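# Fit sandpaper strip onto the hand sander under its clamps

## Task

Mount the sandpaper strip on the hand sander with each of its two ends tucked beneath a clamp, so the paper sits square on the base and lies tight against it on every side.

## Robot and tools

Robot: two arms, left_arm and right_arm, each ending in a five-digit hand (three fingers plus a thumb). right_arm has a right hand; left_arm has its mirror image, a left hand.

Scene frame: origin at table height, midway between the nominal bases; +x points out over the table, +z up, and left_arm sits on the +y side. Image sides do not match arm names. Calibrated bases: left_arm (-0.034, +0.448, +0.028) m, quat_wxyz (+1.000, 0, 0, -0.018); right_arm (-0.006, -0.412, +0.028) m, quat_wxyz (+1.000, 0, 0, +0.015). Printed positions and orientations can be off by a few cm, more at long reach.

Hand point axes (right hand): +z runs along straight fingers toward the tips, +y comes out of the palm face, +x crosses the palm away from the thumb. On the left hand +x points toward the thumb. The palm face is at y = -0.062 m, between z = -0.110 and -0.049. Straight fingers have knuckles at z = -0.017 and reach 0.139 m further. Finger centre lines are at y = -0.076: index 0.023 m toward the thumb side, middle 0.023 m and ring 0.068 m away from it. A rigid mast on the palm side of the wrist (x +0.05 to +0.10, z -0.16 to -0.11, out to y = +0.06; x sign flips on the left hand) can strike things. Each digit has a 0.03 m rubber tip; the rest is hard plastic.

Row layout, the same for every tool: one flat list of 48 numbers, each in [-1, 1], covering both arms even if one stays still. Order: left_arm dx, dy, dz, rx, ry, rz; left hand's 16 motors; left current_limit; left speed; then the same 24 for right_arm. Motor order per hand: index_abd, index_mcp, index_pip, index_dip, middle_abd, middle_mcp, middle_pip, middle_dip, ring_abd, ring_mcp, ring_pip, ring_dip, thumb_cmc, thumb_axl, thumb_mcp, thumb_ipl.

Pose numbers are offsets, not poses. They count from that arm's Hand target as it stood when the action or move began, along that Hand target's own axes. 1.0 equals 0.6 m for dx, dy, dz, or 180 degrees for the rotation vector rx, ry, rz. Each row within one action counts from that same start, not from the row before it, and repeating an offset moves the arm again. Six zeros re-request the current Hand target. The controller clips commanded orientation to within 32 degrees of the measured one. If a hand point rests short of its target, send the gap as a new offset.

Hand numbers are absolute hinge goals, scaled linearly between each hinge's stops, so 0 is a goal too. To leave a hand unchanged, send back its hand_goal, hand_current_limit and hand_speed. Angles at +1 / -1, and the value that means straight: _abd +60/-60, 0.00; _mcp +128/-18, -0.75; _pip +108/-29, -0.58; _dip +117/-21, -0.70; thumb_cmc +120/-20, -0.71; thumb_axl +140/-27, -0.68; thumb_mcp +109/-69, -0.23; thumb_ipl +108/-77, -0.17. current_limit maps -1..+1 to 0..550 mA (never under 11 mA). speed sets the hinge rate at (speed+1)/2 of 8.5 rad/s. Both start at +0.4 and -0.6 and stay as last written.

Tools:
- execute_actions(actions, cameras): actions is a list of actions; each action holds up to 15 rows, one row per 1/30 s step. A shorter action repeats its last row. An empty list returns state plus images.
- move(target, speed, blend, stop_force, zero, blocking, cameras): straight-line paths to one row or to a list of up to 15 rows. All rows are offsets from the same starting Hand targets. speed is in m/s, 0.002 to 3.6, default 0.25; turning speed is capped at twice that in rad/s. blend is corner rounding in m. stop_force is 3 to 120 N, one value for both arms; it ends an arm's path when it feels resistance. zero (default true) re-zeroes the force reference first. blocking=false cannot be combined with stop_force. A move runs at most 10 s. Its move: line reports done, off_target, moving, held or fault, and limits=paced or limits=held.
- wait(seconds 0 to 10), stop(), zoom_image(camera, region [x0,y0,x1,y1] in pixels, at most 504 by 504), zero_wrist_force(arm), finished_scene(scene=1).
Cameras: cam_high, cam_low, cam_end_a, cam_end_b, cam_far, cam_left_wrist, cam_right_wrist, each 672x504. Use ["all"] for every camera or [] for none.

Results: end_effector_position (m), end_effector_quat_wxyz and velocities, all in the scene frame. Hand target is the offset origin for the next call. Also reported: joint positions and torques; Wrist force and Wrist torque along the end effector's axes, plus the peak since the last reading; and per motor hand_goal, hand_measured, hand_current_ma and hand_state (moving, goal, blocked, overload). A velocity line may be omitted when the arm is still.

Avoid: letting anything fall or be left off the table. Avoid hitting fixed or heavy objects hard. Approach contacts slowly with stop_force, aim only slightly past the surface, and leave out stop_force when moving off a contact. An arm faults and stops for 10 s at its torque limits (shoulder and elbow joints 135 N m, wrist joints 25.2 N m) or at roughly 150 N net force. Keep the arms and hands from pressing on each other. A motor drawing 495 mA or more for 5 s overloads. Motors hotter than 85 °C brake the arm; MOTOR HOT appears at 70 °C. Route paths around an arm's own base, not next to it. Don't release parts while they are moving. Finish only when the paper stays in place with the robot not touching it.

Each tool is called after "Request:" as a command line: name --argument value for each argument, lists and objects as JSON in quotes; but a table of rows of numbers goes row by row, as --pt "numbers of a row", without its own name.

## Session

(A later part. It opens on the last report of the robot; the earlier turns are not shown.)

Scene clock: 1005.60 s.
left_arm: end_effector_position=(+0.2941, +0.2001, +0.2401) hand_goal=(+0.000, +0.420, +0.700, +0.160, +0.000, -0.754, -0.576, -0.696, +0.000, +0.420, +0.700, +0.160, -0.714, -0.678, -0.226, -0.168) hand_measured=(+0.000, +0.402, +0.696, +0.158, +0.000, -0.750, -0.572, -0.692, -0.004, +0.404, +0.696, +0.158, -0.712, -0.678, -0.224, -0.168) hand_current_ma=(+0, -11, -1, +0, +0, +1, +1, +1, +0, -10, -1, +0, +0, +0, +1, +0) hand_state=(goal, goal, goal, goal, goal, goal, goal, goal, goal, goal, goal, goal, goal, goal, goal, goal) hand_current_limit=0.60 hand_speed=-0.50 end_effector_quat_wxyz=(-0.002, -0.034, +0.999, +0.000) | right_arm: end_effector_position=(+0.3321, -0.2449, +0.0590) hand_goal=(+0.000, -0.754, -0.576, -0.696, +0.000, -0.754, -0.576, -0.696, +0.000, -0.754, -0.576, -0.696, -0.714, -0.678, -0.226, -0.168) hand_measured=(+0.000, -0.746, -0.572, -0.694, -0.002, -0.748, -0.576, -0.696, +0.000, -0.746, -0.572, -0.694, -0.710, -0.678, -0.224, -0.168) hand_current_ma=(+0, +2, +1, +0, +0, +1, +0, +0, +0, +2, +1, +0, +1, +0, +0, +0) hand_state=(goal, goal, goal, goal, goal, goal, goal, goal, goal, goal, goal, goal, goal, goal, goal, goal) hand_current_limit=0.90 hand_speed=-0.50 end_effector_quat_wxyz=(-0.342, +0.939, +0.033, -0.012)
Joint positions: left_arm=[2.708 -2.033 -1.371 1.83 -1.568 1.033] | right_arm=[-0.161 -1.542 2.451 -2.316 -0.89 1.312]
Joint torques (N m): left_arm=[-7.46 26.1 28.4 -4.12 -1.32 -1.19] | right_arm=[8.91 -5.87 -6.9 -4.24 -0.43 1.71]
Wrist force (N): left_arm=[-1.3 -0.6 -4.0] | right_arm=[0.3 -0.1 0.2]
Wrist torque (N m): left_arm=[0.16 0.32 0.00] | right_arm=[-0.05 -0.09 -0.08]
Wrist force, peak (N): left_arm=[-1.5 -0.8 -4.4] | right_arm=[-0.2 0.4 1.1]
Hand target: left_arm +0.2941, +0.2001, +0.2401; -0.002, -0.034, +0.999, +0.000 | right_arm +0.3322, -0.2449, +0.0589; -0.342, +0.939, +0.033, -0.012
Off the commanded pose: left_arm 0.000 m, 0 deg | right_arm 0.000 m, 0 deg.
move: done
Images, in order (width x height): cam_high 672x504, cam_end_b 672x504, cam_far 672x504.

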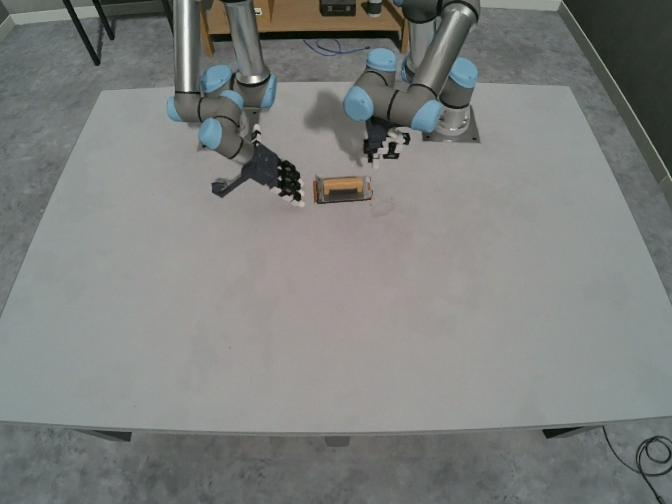

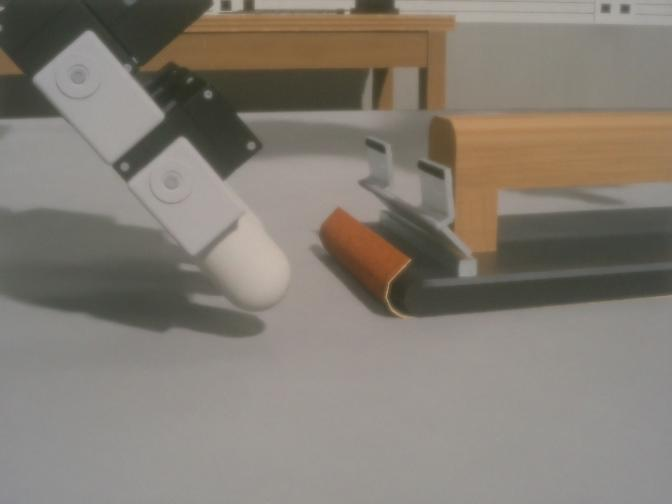

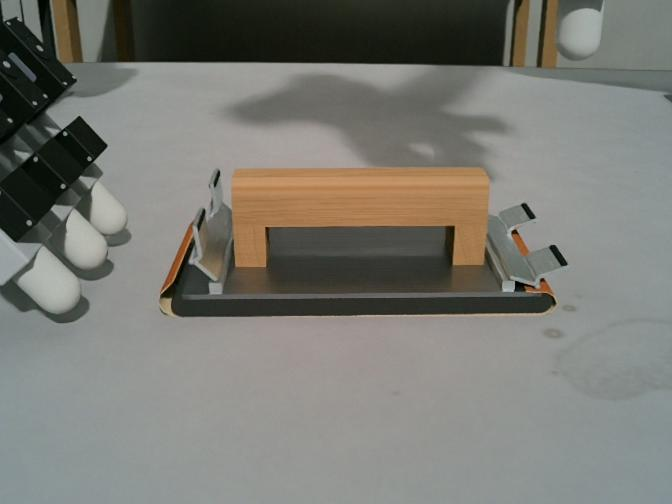

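Request:
move --target '[0,0,0,0,0,0,0,0.42,0.7,0.16,0,-0.754,-0.576,-0.696,0,0.42,0.7,0.16,-0.714,-0.678,-0.226,-0.168,0.6,-0.5,0.00175,-0.01107,0.02561,0,0,0,0,-0.754,-0.576,-0.696,0,-0.754,-0.576,-0.696,0,-0.754,-0.576,-0.696,-0.714,-0.678,-0.226,-0.168,0.9,-0.5]' --speed 0.04 --stop_force 6 --cameras '["cam_end_b", "cam_far"]'

Request:
zoom_image --camera "cam_far" --region '[60, 180, 240, 315]'

Request:
zoom_image --camera "cam_end_b" --region '[200, 130, 500, 355]'

Scene clock: 1017.07 s.
left_arm: end_effector_position=(+0.2941, +0.2001, +0.2401) hand_goal=(+0.000, +0.420, +0.700, +0.160, +0.000, -0.754, -0.576, -0.696, +0.000, +0.420, +0.700, +0.160, -0.714, -0.678, -0.226, -0.168) hand_measured=(+0.000, +0.402, +0.696, +0.158, +0.000, -0.750, -0.572, -0.692, -0.004, +0.404, +0.696, +0.158, -0.712, -0.678, -0.224, -0.168) hand_current_ma=(+0, -11, -1, +0, +0, +1, +1, +1, +0, -10, -1, +0, +0, +0, +1, +0) hand_state=(goal, goal, goal, goal, goal, goal, goal, goal, goal, goal, goal, goal, goal, goal, goal, goal) hand_current_limit=0.60 hand_speed=-0.50 end_effector_quat_wxyz=(-0.002, -0.034, +0.999, +0.000) | right_arm: end_effector_position=(+0.3322, -0.2299, +0.0514) hand_goal=(+0.000, -0.754, -0.576, -0.696, +0.000, -0.754, -0.576, -0.696, +0.000, -0.754, -0.576, -0.696, -0.714, -0.678, -0.226, -0.168) hand_measured=(+0.000, -0.746, -0.572, -0.694, -0.002, -0.748, -0.576, -0.696, +0.000, -0.746, -0.572, -0.694, -0.710, -0.678, -0.224, -0.168) hand_current_ma=(+0, +2, +1, +0, +0, +1, +0, +0, +0, +2, +1, +0, +1, +0, +0, +0) hand_state=(goal, goal, goal, goal, goal, goal, goal, goal, goal, goal, goal, goal, goal, goal, goal, goal) hand_current_limit=0.90 hand_speed=-0.50 end_effector_quat_wxyz=(-0.342, +0.939, +0.033, -0.012)
Joint positions: left_arm=[2.708 -2.033 -1.371 1.83 -1.568 1.033] | right_arm=[-0.119 -1.502 2.454 -2.393 -0.883 1.366]
Joint torques (N m): left_arm=[-8.02 25.77 28.45 -4.42 -1.28 -1.59] | right_arm=[9.59 -6.55 -5.98 -4.11 2.89 1.87]
Wrist force (N): left_arm=[-1.6 -1.0 -3.5] | right_arm=[0.3 0.3 0.1]
Wrist torque (N m): left_arm=[0.06 0.36 -0.01] | right_arm=[0.00 -0.09 -0.05]
Wrist force, peak (N): left_arm=[-1.8 -1.0 -4.2] | right_arm=[0.5 0.0 0.6]
Hand target: left_arm +0.2941, +0.2001, +0.2401; -0.002, -0.034, +0.999, +0.000 | right_arm +0.3322, -0.2299, +0.0514; -0.342, +0.939, +0.033, -0.012
Off the commanded pose: left_arm 0.000 m, 0 deg | right_arm 0.000 m, 0 deg.
move: done
Images, in order (width x height): cam_end_b 672x504, cam_far 672x504.

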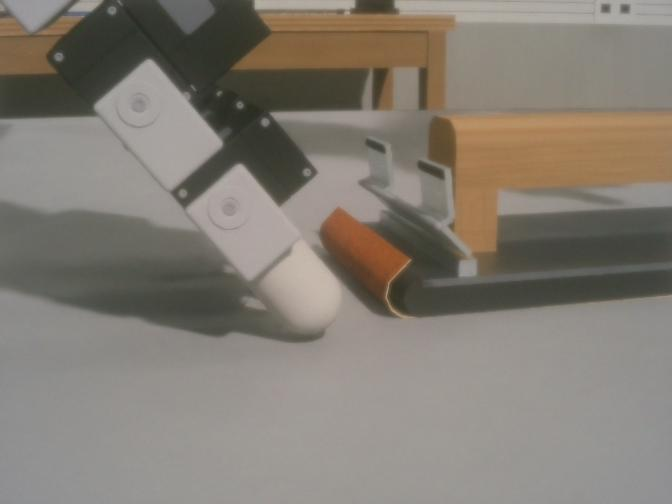

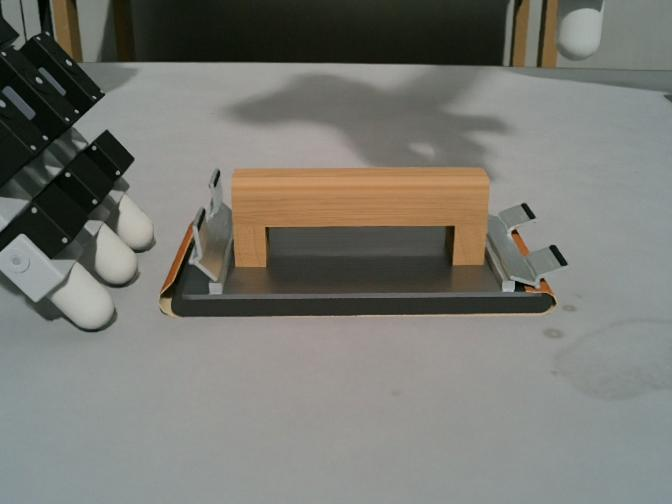

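Scaled by 2.800 from the camera's 672x504 image, which has a finer 960x720 frame.

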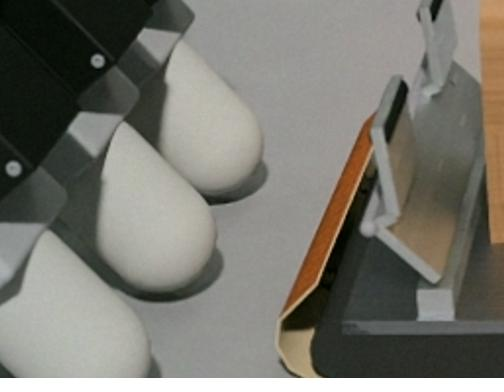

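Scaled by 1.680 from the camera's 672x504 image, which has a finer 960x720 frame.

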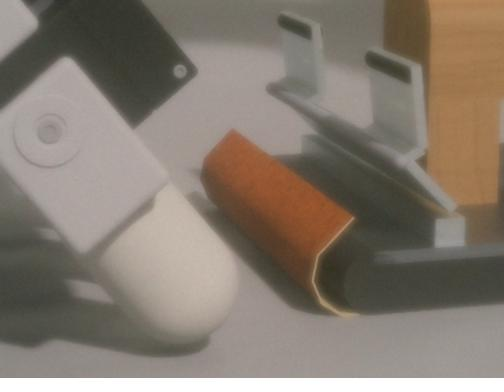

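Request:
move --target '[0,0,0,0,0,0,0,0.42,0.7,0.16,0,-0.754,-0.576,-0.696,0,0.42,0.7,0.16,-0.714,-0.678,-0.226,-0.168,0.6,-0.5,0.00286,-0.0312,0.02618,0,0,0,0,-0.754,-0.576,-0.696,0,-0.754,-0.576,-0.696,0,-0.754,-0.576,-0.696,-0.714,-0.678,-0.226,-0.168,0.9,-0.5]' --speed 0.025 --stop_force 12 --cameras '["cam_end_b", "cam_far"]'

Request:
zoom_image --camera "cam_far" --region '[60, 180, 240, 315]'

Request:
zoom_image --camera "cam_end_b" --region '[200, 130, 500, 355]'

Scene clock: 1029.67 s.
left_arm: end_effector_position=(+0.2941, +0.2001, +0.2401) hand_goal=(+0.000, +0.420, +0.700, +0.160, +0.000, -0.754, -0.576, -0.696, +0.000, +0.420, +0.700, +0.160, -0.714, -0.678, -0.226, -0.168) hand_measured=(+0.000, +0.402, +0.696, +0.158, +0.000, -0.750, -0.572, -0.692, -0.004, +0.404, +0.696, +0.158, -0.712, -0.678, -0.224, -0.168) hand_current_ma=(+0, -11, -1, +0, +0, +1, +1, +1, +0, -10, -1, +0, +0, +0, +1, +0) hand_state=(goal, goal, goal, goal, goal, goal, goal, goal, goal, goal, goal, goal, goal, goal, goal, goal) hand_current_limit=0.60 hand_speed=-0.50 end_effector_quat_wxyz=(-0.002, -0.034, +0.999, +0.000) | right_arm: end_effector_position=(+0.3322, -0.2054, +0.0514) hand_goal=(+0.000, -0.754, -0.576, -0.696, +0.000, -0.754, -0.576, -0.696, +0.000, -0.754, -0.576, -0.696, -0.714, -0.678, -0.226, -0.168) hand_measured=(-0.002, -0.746, -0.574, -0.694, -0.006, -0.750, -0.576, -0.696, +0.000, -0.746, -0.572, -0.694, -0.710, -0.678, -0.224, -0.168) hand_current_ma=(+0, +3, +0, +0, -1, +1, +0, +0, +0, +2, +1, +0, +1, +0, +0, +0) hand_state=(goal, goal, goal, goal, goal, goal, goal, goal, goal, goal, goal, goal, goal, goal, goal, goal) hand_current_limit=0.90 hand_speed=-0.50 end_effector_quat_wxyz=(-0.342, +0.939, +0.033, -0.012)
Joint positions: left_arm=[2.708 -2.033 -1.371 1.83 -1.568 1.033] | right_arm=[-0.051 -1.47 2.442 -2.469 -0.876 1.454]
Joint torques (N m): left_arm=[-8.06 26.76 28.81 -4.09 -1.12 -1.24] | right_arm=[11.28 -6.91 -18.8 -4.15 2.69 1.7]
Wrist force (N): left_arm=[-1.7 -0.9 -3.8] | right_arm=[-0.4 0.6 -5.4]
Wrist torque (N m): left_arm=[0.10 0.38 -0.02] | right_arm=[0.38 -0.14 -0.10]
Wrist force, peak (N): left_arm=[-1.7 -1.0 -4.2] | right_arm=[-0.7 0.2 -6.0]
Hand target: left_arm +0.2941, +0.2001, +0.2401; -0.002, -0.034, +0.999, +0.000 | right_arm +0.3322, -0.2054, +0.0514; -0.342, +0.939, +0.033, -0.012
Off the commanded pose: left_arm 0.000 m, 0 deg | right_arm 0.000 m, 0 deg.
move: done
Images, in order (width x height): cam_end_b 672x504, cam_far 672x504.

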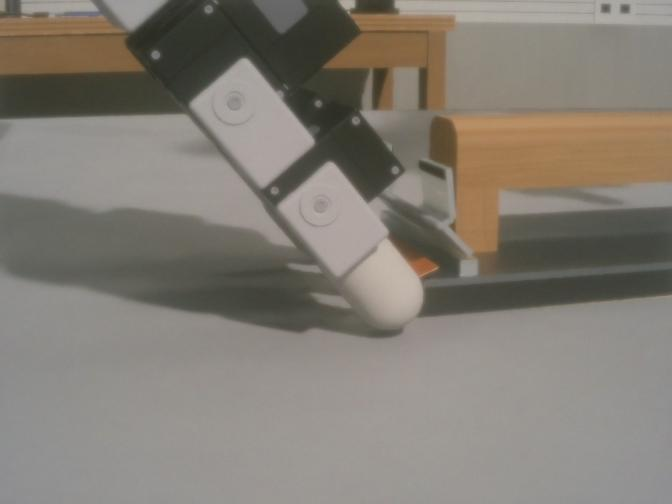

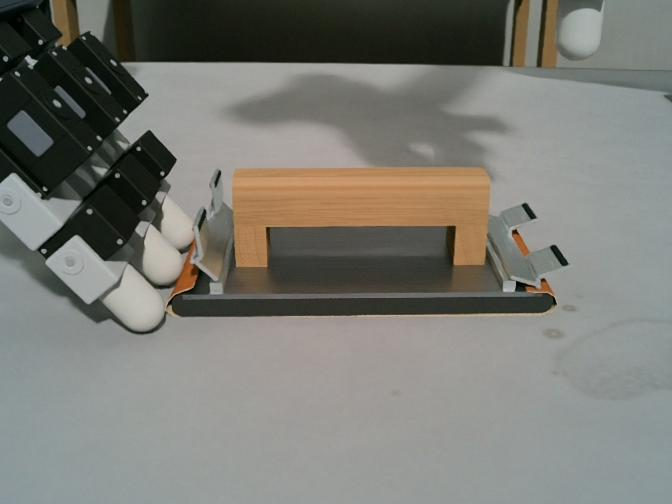

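Scaled by 2.800 from the camera's 672x504 image, which has a finer 960x720 frame.

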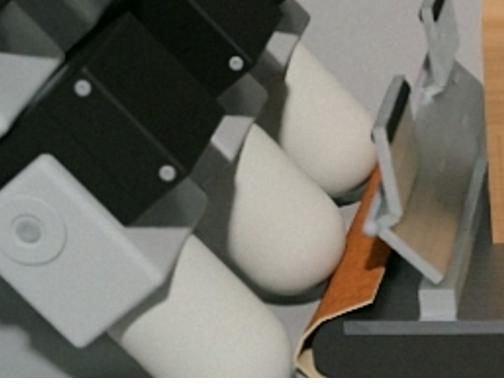

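Scaled by 1.680 from the camera's 672x504 image, which has a finer 960x720 frame.

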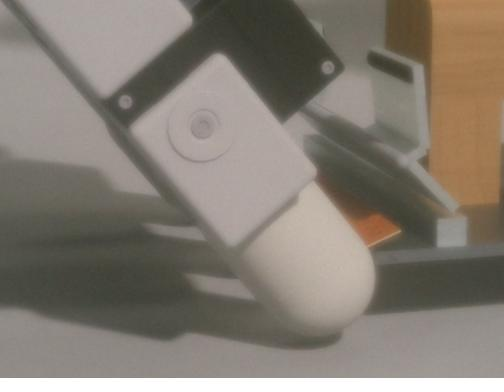

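Request:
move --target '[0,0,0,0,0,0,0,0.42,0.7,0.16,0,-0.754,-0.576,-0.696,0,0.42,0.7,0.16,-0.714,-0.678,-0.226,-0.168,0.6,-0.5,0.0002,-0.00191,0.0016,0,0,0,0,-0.754,-0.576,-0.696,0,-0.754,-0.576,-0.696,0,-0.754,-0.576,-0.696,-0.714,-0.678,-0.226,-0.168,0.9,-0.5]' --speed 0.01 --stop_force 12 --cameras '["cam_end_b", "cam_far", "cam_left_wrist", "cam_low"]'

Request:
zoom_image --camera "cam_far" --region '[120, 180, 260, 315]'

Request:
zoom_image --camera "cam_end_b" --region '[330, 160, 530, 310]'

Scene clock: 1038.00 s.
left_arm: end_effector_position=(+0.2941, +0.2001, +0.2401) hand_goal=(+0.000, +0.420, +0.700, +0.160, +0.000, -0.754, -0.576, -0.696, +0.000, +0.420, +0.700, +0.160, -0.714, -0.678, -0.226, -0.168) hand_measured=(+0.000, +0.402, +0.696, +0.158, +0.000, -0.750, -0.572, -0.692, -0.004, +0.404, +0.696, +0.158, -0.712, -0.678, -0.224, -0.168) hand_current_ma=(+0, -11, -1, +0, +0, +1, +1, +1, +0, -10, -1, +0, +0, +0, +1, +0) hand_state=(goal, goal, goal, goal, goal, goal, goal, goal, goal, goal, goal, goal, goal, goal, goal, goal) hand_current_limit=0.60 hand_speed=-0.50 end_effector_quat_wxyz=(-0.002, -0.034, +0.999, +0.000) | right_arm: end_effector_position=(+0.3322, -0.2039, +0.0514) hand_goal=(+0.000, -0.754, -0.576, -0.696, +0.000, -0.754, -0.576, -0.696, +0.000, -0.754, -0.576, -0.696, -0.714, -0.678, -0.226, -0.168) hand_measured=(-0.004, -0.744, -0.574, -0.694, -0.006, -0.748, -0.576, -0.696, +0.000, -0.746, -0.572, -0.694, -0.710, -0.678, -0.224, -0.168) hand_current_ma=(+0, +3, +0, +0, -1, +1, +0, +0, +0, +2, +1, +0, +1, +0, +0, +0) hand_state=(goal, goal, goal, goal, goal, goal, goal, goal, goal, goal, goal, goal, goal, goal, goal, goal) hand_current_limit=0.90 hand_speed=-0.50 end_effector_quat_wxyz=(-0.342, +0.939, +0.033, -0.012)
Joint positions: left_arm=[2.708 -2.033 -1.371 1.83 -1.568 1.033] | right_arm=[-0.047 -1.467 2.441 -2.473 -0.876 1.46]
Joint torques (N m): left_arm=[-9.09 27.03 30.43 -3.93 -0.85 -1.03] | right_arm=[11.34 -6.27 -18.51 -4.15 2.9 1.73]
Wrist force (N): left_arm=[-1.6 -0.8 -4.0] | right_arm=[-0.9 0.0 -7.1]
Wrist torque (N m): left_arm=[0.12 0.36 -0.01] | right_arm=[0.47 -0.10 -0.14]
Wrist force, peak (N): left_arm=[-1.7 -1.0 -4.4] | right_arm=[-0.8 0.0 -7.3]
Hand target: left_arm +0.2941, +0.2001, +0.2401; -0.002, -0.034, +0.999, +0.000 | right_arm +0.3322, -0.2039, +0.0514; -0.342, +0.939, +0.033, -0.012
Off the commanded pose: left_arm 0.000 m, 0 deg | right_arm 0.000 m, 0 deg.
move: done
Images, in order (width x height): cam_low 672x504, cam_end_b 672x504, cam_far 672x504, cam_left_wrist 672x504.

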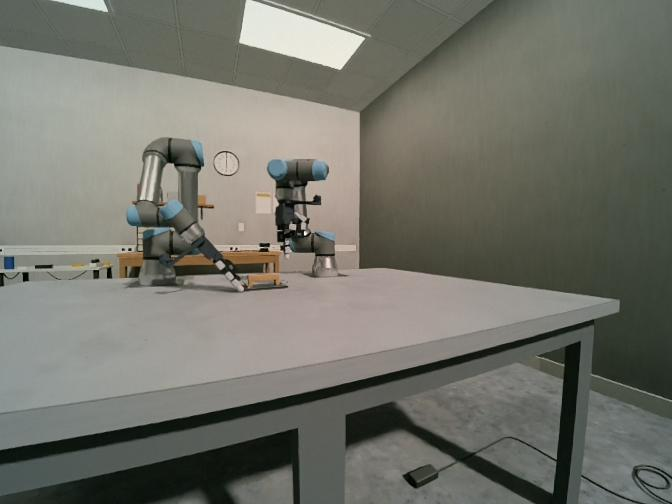

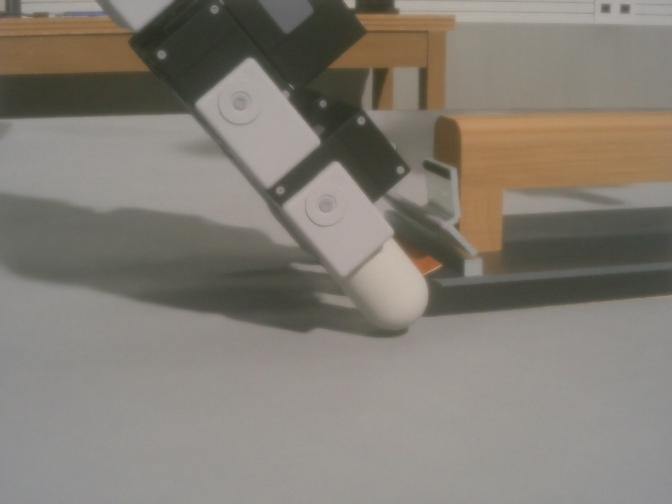

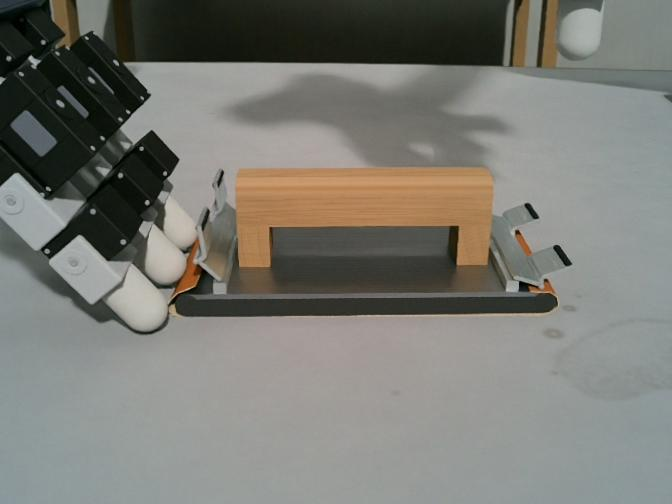

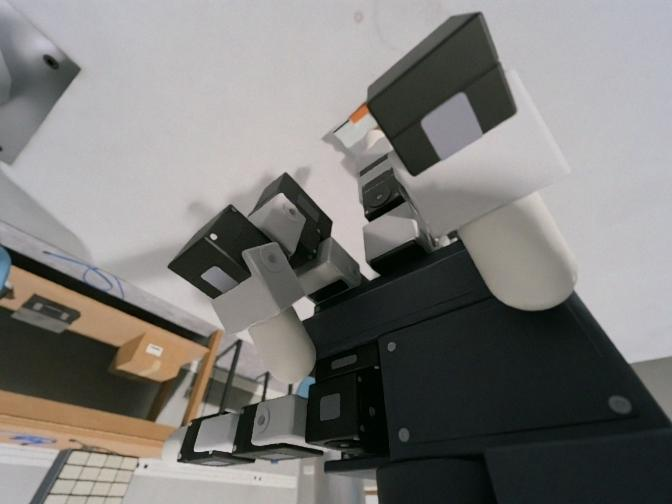

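Scaled by 3.600 from the camera's 672x504 image, which has a finer 960x720 frame.

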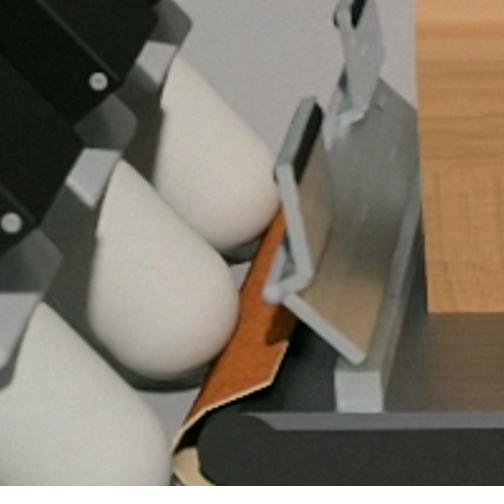

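Scaled by 2.520 from the camera's 672x504 image, which has a finer 960x720 frame.

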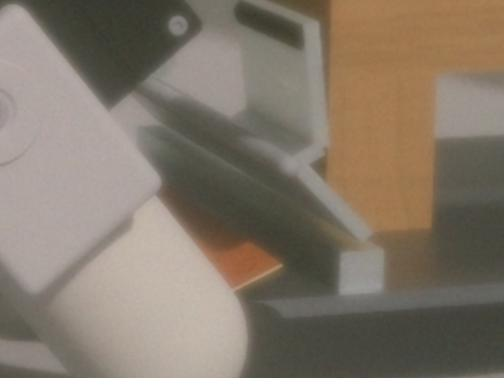

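Request:
move --target '[0.02247,-0.3107,0.08017,0,0,0,0,0.42,0.7,0.16,0,-0.754,-0.576,-0.696,0,0.42,0.7,0.16,-0.714,-0.678,-0.226,-0.168,0.6,-0.5,0,0,0,0,0,0,0,-0.754,-0.576,-0.696,0,-0.754,-0.576,-0.696,0,-0.754,-0.576,-0.696,-0.714,-0.678,-0.226,-0.168,0.9,-0.5]' --speed 0.15 --cameras '["cam_end_b", "cam_far", "cam_left_wrist", "cam_right_wrist", "cam_high"]'

Request:
zoom_image --camera "cam_end_b" --region '[300, 40, 560, 310]'

Request:
zoom_image --camera "cam_far" --region '[100, 130, 280, 320]'

Request:
zoom_image --camera "cam_high" --region '[270, 140, 400, 230]'

Scene clock: 1060.00 s.
left_arm: end_effector_position=(+0.2932, +0.0132, +0.1922) hand_goal=(+0.000, +0.420, +0.700, +0.160, +0.000, -0.754, -0.576, -0.696, +0.000, +0.420, +0.700, +0.160, -0.714, -0.678, -0.226, -0.168) hand_measured=(+0.000, +0.402, +0.696, +0.158, +0.000, -0.750, -0.574, -0.692, -0.004, +0.404, +0.696, +0.158, -0.712, -0.678, -0.224, -0.168) hand_current_ma=(+0, -11, +0, +0, +0, +1, +0, +1, +0, -10, -1, +0, +0, +0, +1, +0) hand_state=(goal, goal, goal, goal, goal, goal, goal, goal, goal, goal, goal, goal, goal, goal, goal, goal) hand_current_limit=0.60 hand_speed=-0.50 end_effector_quat_wxyz=(-0.002, -0.034, +0.999, +0.000) | right_arm: end_effector_position=(+0.3322, -0.2039, +0.0514) hand_goal=(+0.000, -0.754, -0.576, -0.696, +0.000, -0.754, -0.576, -0.696, +0.000, -0.754, -0.576, -0.696, -0.714, -0.678, -0.226, -0.168) hand_measured=(-0.004, -0.744, -0.574, -0.694, -0.006, -0.748, -0.576, -0.696, +0.000, -0.746, -0.572, -0.694, -0.710, -0.678, -0.224, -0.168) hand_current_ma=(+0, +3, +0, +0, -1, +1, +0, +0, +0, +2, +1, +0, +1, +0, +0, +0) hand_state=(goal, goal, goal, goal, goal, goal, goal, goal, goal, goal, goal, goal, goal, goal, goal, goal) hand_current_limit=0.90 hand_speed=-0.50 end_effector_quat_wxyz=(-0.342, +0.939, +0.033, -0.012)
Joint positions: left_arm=[2.423 -2.439 -0.813 1.68 -1.568 0.748] | right_arm=[-0.047 -1.467 2.441 -2.473 -0.876 1.46]
Joint torques (N m): left_arm=[-8.01 42.71 30.92 -4.07 -0.96 -1.64] | right_arm=[11.43 -5.94 -19 -4.26 2.25 1.69]
Wrist force (N): left_arm=[-1.7 -1.0 -4.0] | right_arm=[-0.8 0.6 -6.3]
Wrist torque (N m): left_arm=[0.10 0.35 -0.01] | right_arm=[0.48 -0.12 -0.13]
Wrist force, peak (N): left_arm=[-1.7 -0.9 -4.4] | right_arm=[-0.9 0.0 -7.5]
Hand target: left_arm +0.2932, +0.0132, +0.1922; -0.002, -0.034, +0.999, +0.000 | right_arm +0.3322, -0.2039, +0.0514; -0.342, +0.939, +0.033, -0.012
Off the commanded pose: left_arm 0.000 m, 0 deg | right_arm 0.000 m, 0 deg.
move: done
Images, in order (width x height): cam_high 672x504, cam_end_b 672x504, cam_far 672x504, cam_left_wrist 672x504, cam_right_wrist 672x504.

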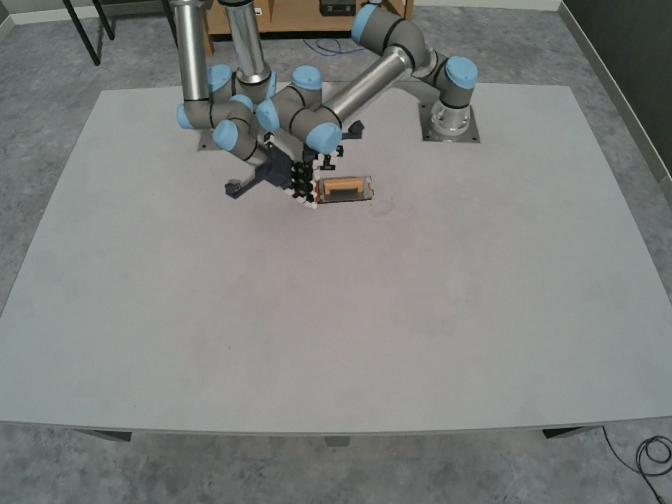

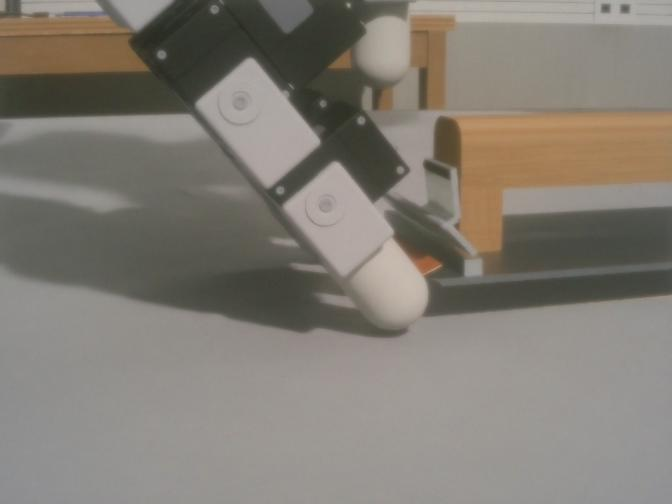

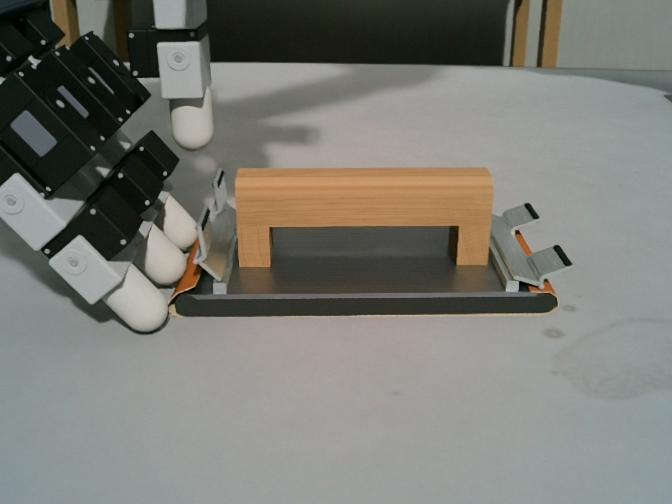

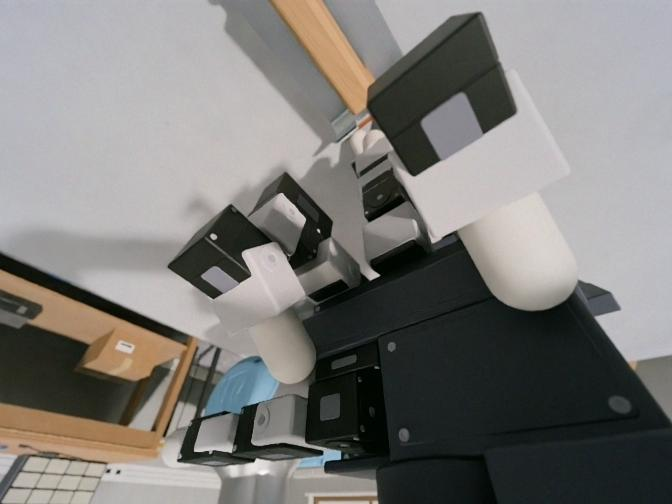

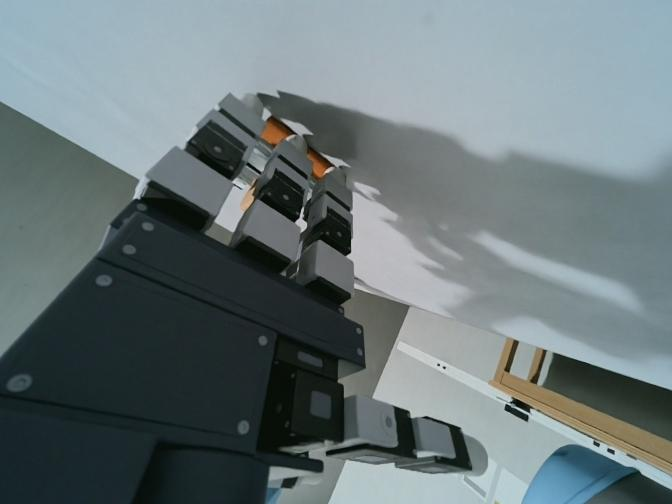

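Scaled by 1.867 from the camera's 672x504 image, which has a finer 960x720 frame.

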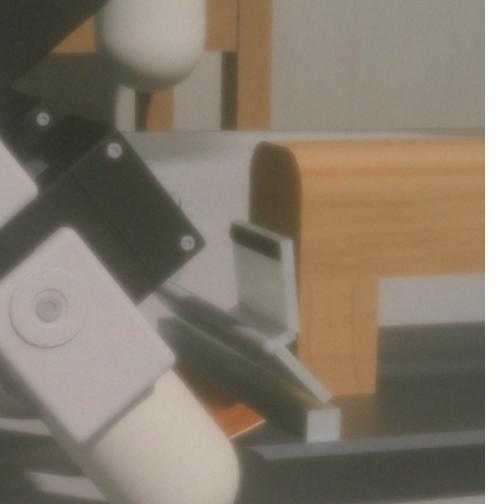

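Scaled by 2.653 from the camera's 672x504 image, which has a finer 960x720 frame.

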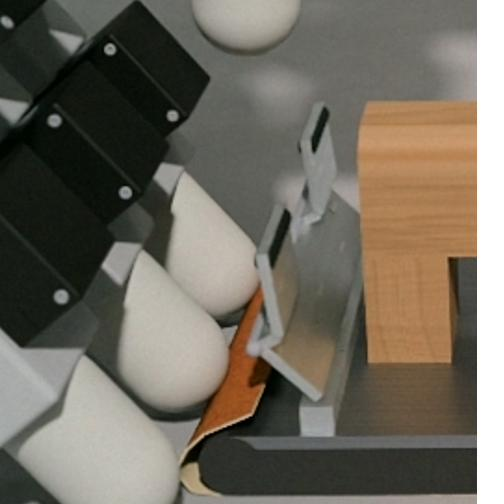

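Scaled by 3.877 from the camera's 672x504 image, which has a finer 960x720 frame.

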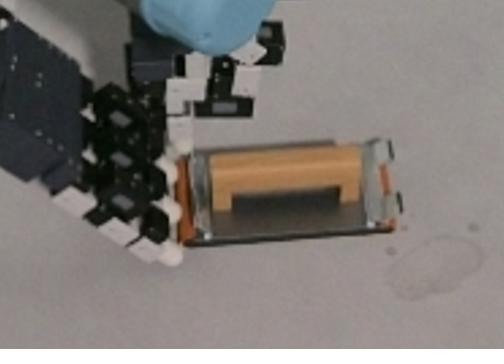

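Request:
zoom_image --camera "cam_left_wrist" --region '[270, 60, 430, 180]'

Request:
zoom_image --camera "cam_right_wrist" --region '[210, 80, 370, 200]'

Request:
zoom_image --camera "cam_high" --region '[300, 165, 380, 225]'

Scaled by 3.150 from the camera's 672x504 image, which has a finer 960x720 frame.

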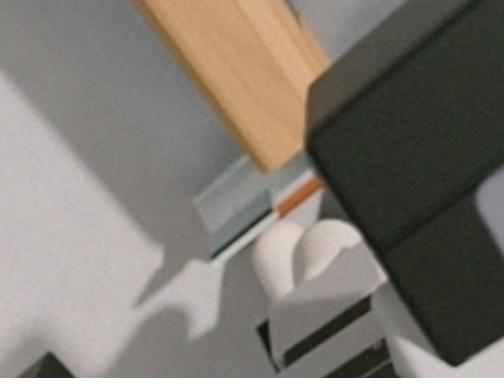

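Scaled by 3.150 from the camera's 672x504 image, which has a finer 960x720 frame.

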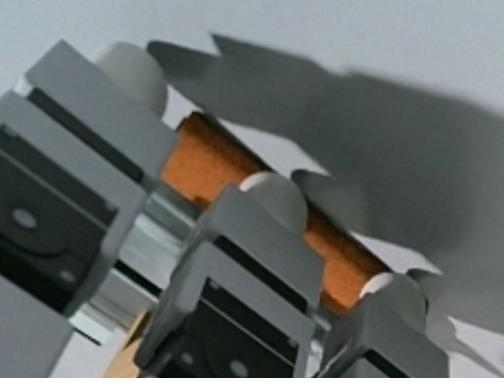

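Scaled by 6.300 from the camera's 672x504 image, which has a finer 960x720 frame.

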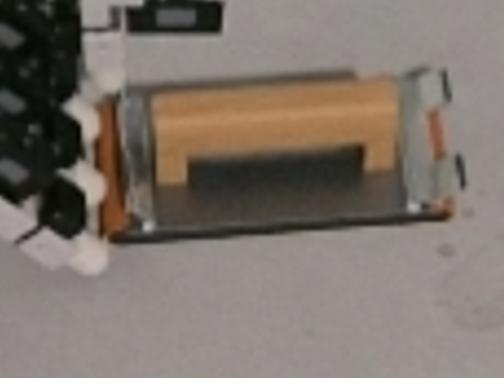

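Request:
move --target '[-0.00777,0.00363,0.02367,0,0,0,0,0.42,0.7,0.16,0,-0.754,-0.576,-0.696,0,0.42,0.7,0.16,-0.714,-0.678,-0.226,-0.168,0.6,-0.5,0,0,0,0,0,0,0,-0.754,-0.576,-0.696,0,-0.754,-0.576,-0.696,0,-0.754,-0.576,-0.696,-0.714,-0.678,-0.226,-0.168,0.9,-0.5]' --speed 0.05 --cameras '["cam_end_b", "cam_far", "cam_high", "cam_left_wrist", "cam_right_wrist"]'

Request:
zoom_image --camera "cam_high" --region '[300, 165, 380, 225]'

Request:
zoom_image --camera "cam_far" --region '[130, 130, 270, 280]'

Request:
zoom_image --camera "cam_end_b" --region '[330, 60, 500, 290]'

Request:
zoom_image --camera "cam_left_wrist" --region '[300, 70, 420, 170]'

Request:
zoom_image --camera "cam_right_wrist" --region '[210, 80, 370, 200]'

Scene clock: 1132.20 s.
left_arm: end_effector_position=(+0.2976, +0.0156, +0.1781) hand_goal=(+0.000, +0.420, +0.700, +0.160, +0.000, -0.754, -0.576, -0.696, +0.000, +0.420, +0.700, +0.160, -0.714, -0.678, -0.226, -0.168) hand_measured=(+0.000, +0.402, +0.696, +0.158, +0.000, -0.750, -0.574, -0.692, -0.004, +0.404, +0.696, +0.158, -0.712, -0.678, -0.224, -0.168) hand_current_ma=(+0, -11, +0, +0, +0, +1, +0, +1, +0, -10, -1, +0, +0, +0, +1, +0) hand_state=(goal, goal, goal, goal, goal, goal, goal, goal, goal, goal, goal, goal, goal, goal, goal, goal) hand_current_limit=0.60 hand_speed=-0.50 end_effector_quat_wxyz=(-0.002, -0.034, +0.999, +0.000) | right_arm: end_effector_position=(+0.3322, -0.2039, +0.0514) hand_goal=(+0.000, -0.754, -0.576, -0.696, +0.000, -0.754, -0.576, -0.696, +0.000, -0.754, -0.576, -0.696, -0.714, -0.678, -0.226, -0.168) hand_measured=(-0.004, -0.744, -0.574, -0.694, -0.006, -0.748, -0.576, -0.696, +0.000, -0.746, -0.572, -0.694, -0.710, -0.678, -0.224, -0.168) hand_current_ma=(+0, +3, +0, +0, -1, +1, +0, +0, +0, +2, +1, +0, +1, +0, +0, +0) hand_state=(goal, goal, goal, goal, goal, goal, goal, goal, goal, goal, goal, goal, goal, goal, goal, goal) hand_current_limit=0.90 hand_speed=-0.50 end_effector_quat_wxyz=(-0.342, +0.939, +0.033, -0.012)
Joint positions: left_arm=[2.431 -2.447 -0.836 1.71 -1.568 0.756] | right_arm=[-0.047 -1.467 2.441 -2.473 -0.876 1.46]
Joint torques (N m): left_arm=[11.39 42.01 4.29 -1.2 -0.87 1.83] | right_arm=[11.75 -5 -18.45 -4.14 1.89 1.86]
Wrist force (N): left_arm=[-1.6 -0.8 -4.2] | right_arm=[-0.8 0.6 -6.8]
Wrist torque (N m): left_arm=[0.15 0.34 -0.13] | right_arm=[0.51 -0.12 -0.12]
Wrist force, peak (N): left_arm=[-1.9 -1.1 -4.1] | right_arm=[-0.5 0.2 -7.5]
Hand target: left_arm +0.2977, +0.0156, +0.1780; -0.002, -0.034, +0.999, +0.000 | right_arm +0.3322, -0.2039, +0.0514; -0.342, +0.939, +0.033, -0.012
Off the commanded pose: left_arm 0.000 m, 0 deg | right_arm 0.000 m, 0 deg.
move: done
Images, in order (width x height): cam_high 672x504, cam_end_b 672x504, cam_far 672x504, cam_left_wrist 672x504, cam_right_wrist 672x504.

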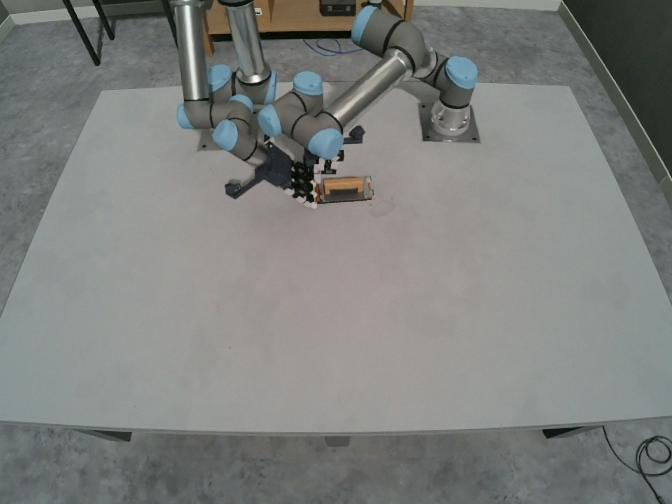

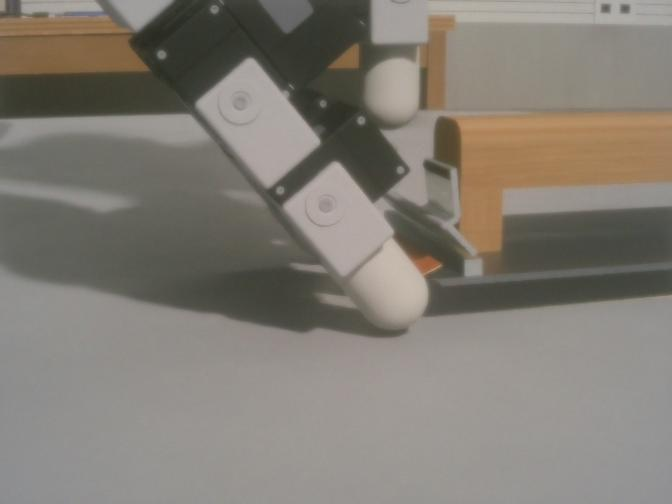

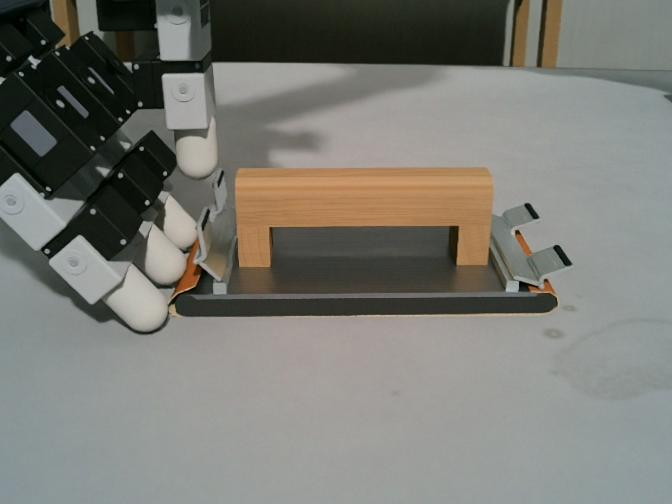

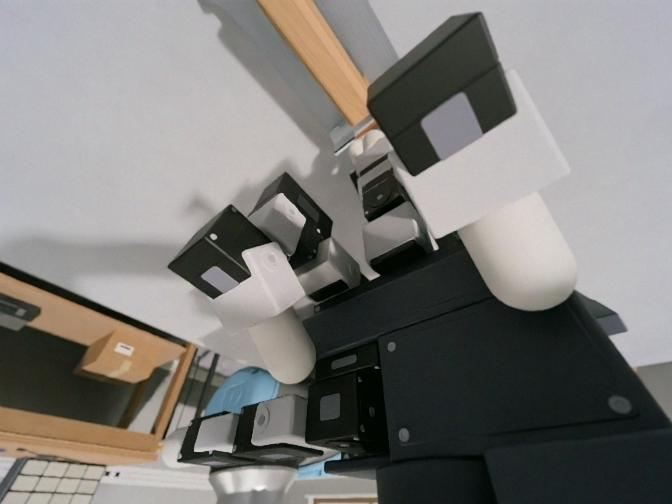

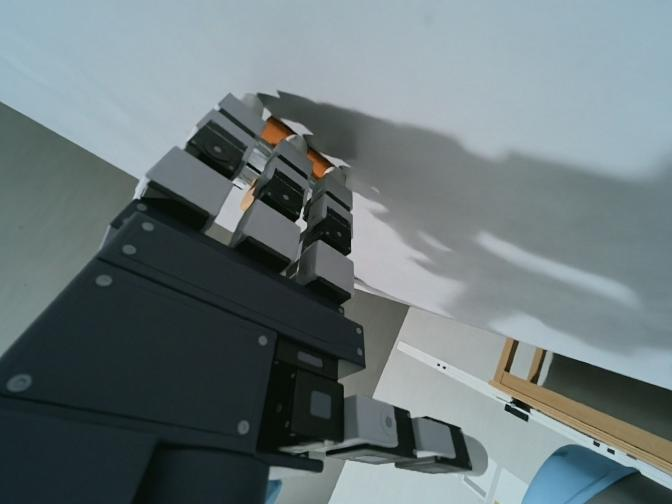

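Scaled by 6.300 from the camera's 672x504 image, which has a finer 960x720 frame.

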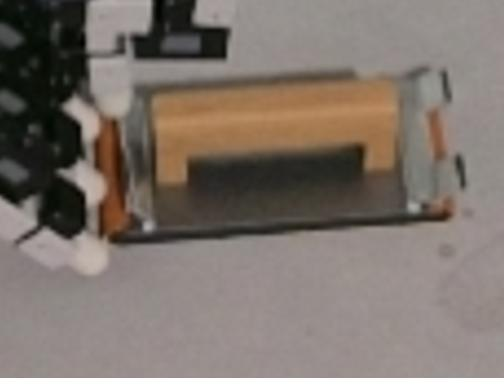

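Scaled by 3.360 from the camera's 672x504 image, which has a finer 960x720 frame.

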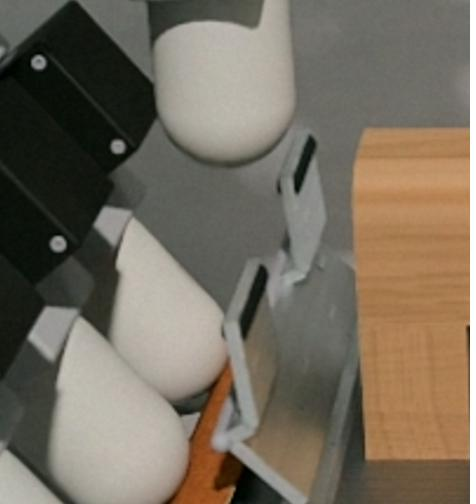

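Scaled by 2.191 from the camera's 672x504 image, which has a finer 960x720 frame.

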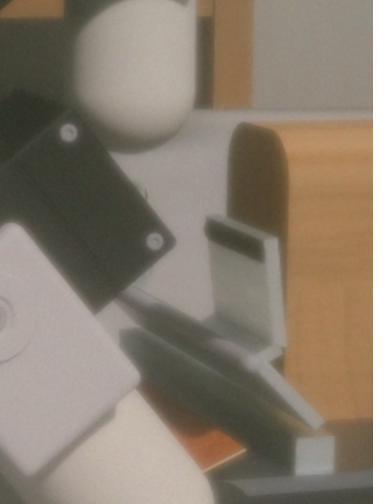

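Scaled by 4.200 from the camera's 672x504 image, which has a finer 960x720 frame.

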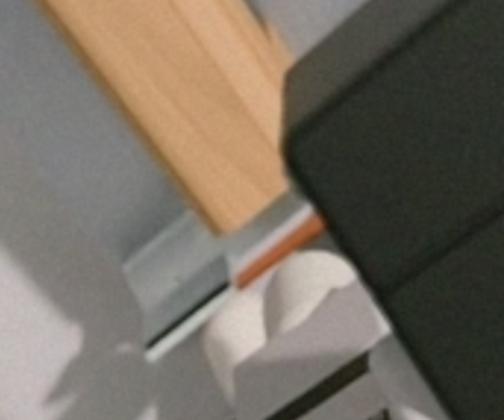

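Scaled by 3.150 from the camera's 672x504 image, which has a finer 960x720 frame.

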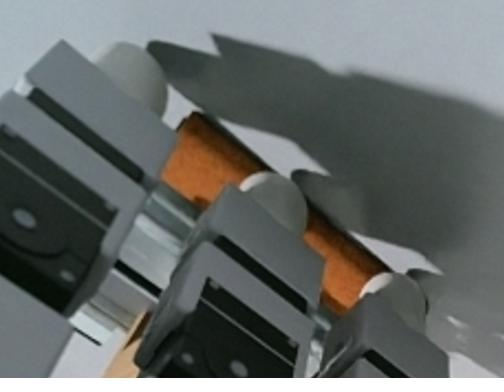

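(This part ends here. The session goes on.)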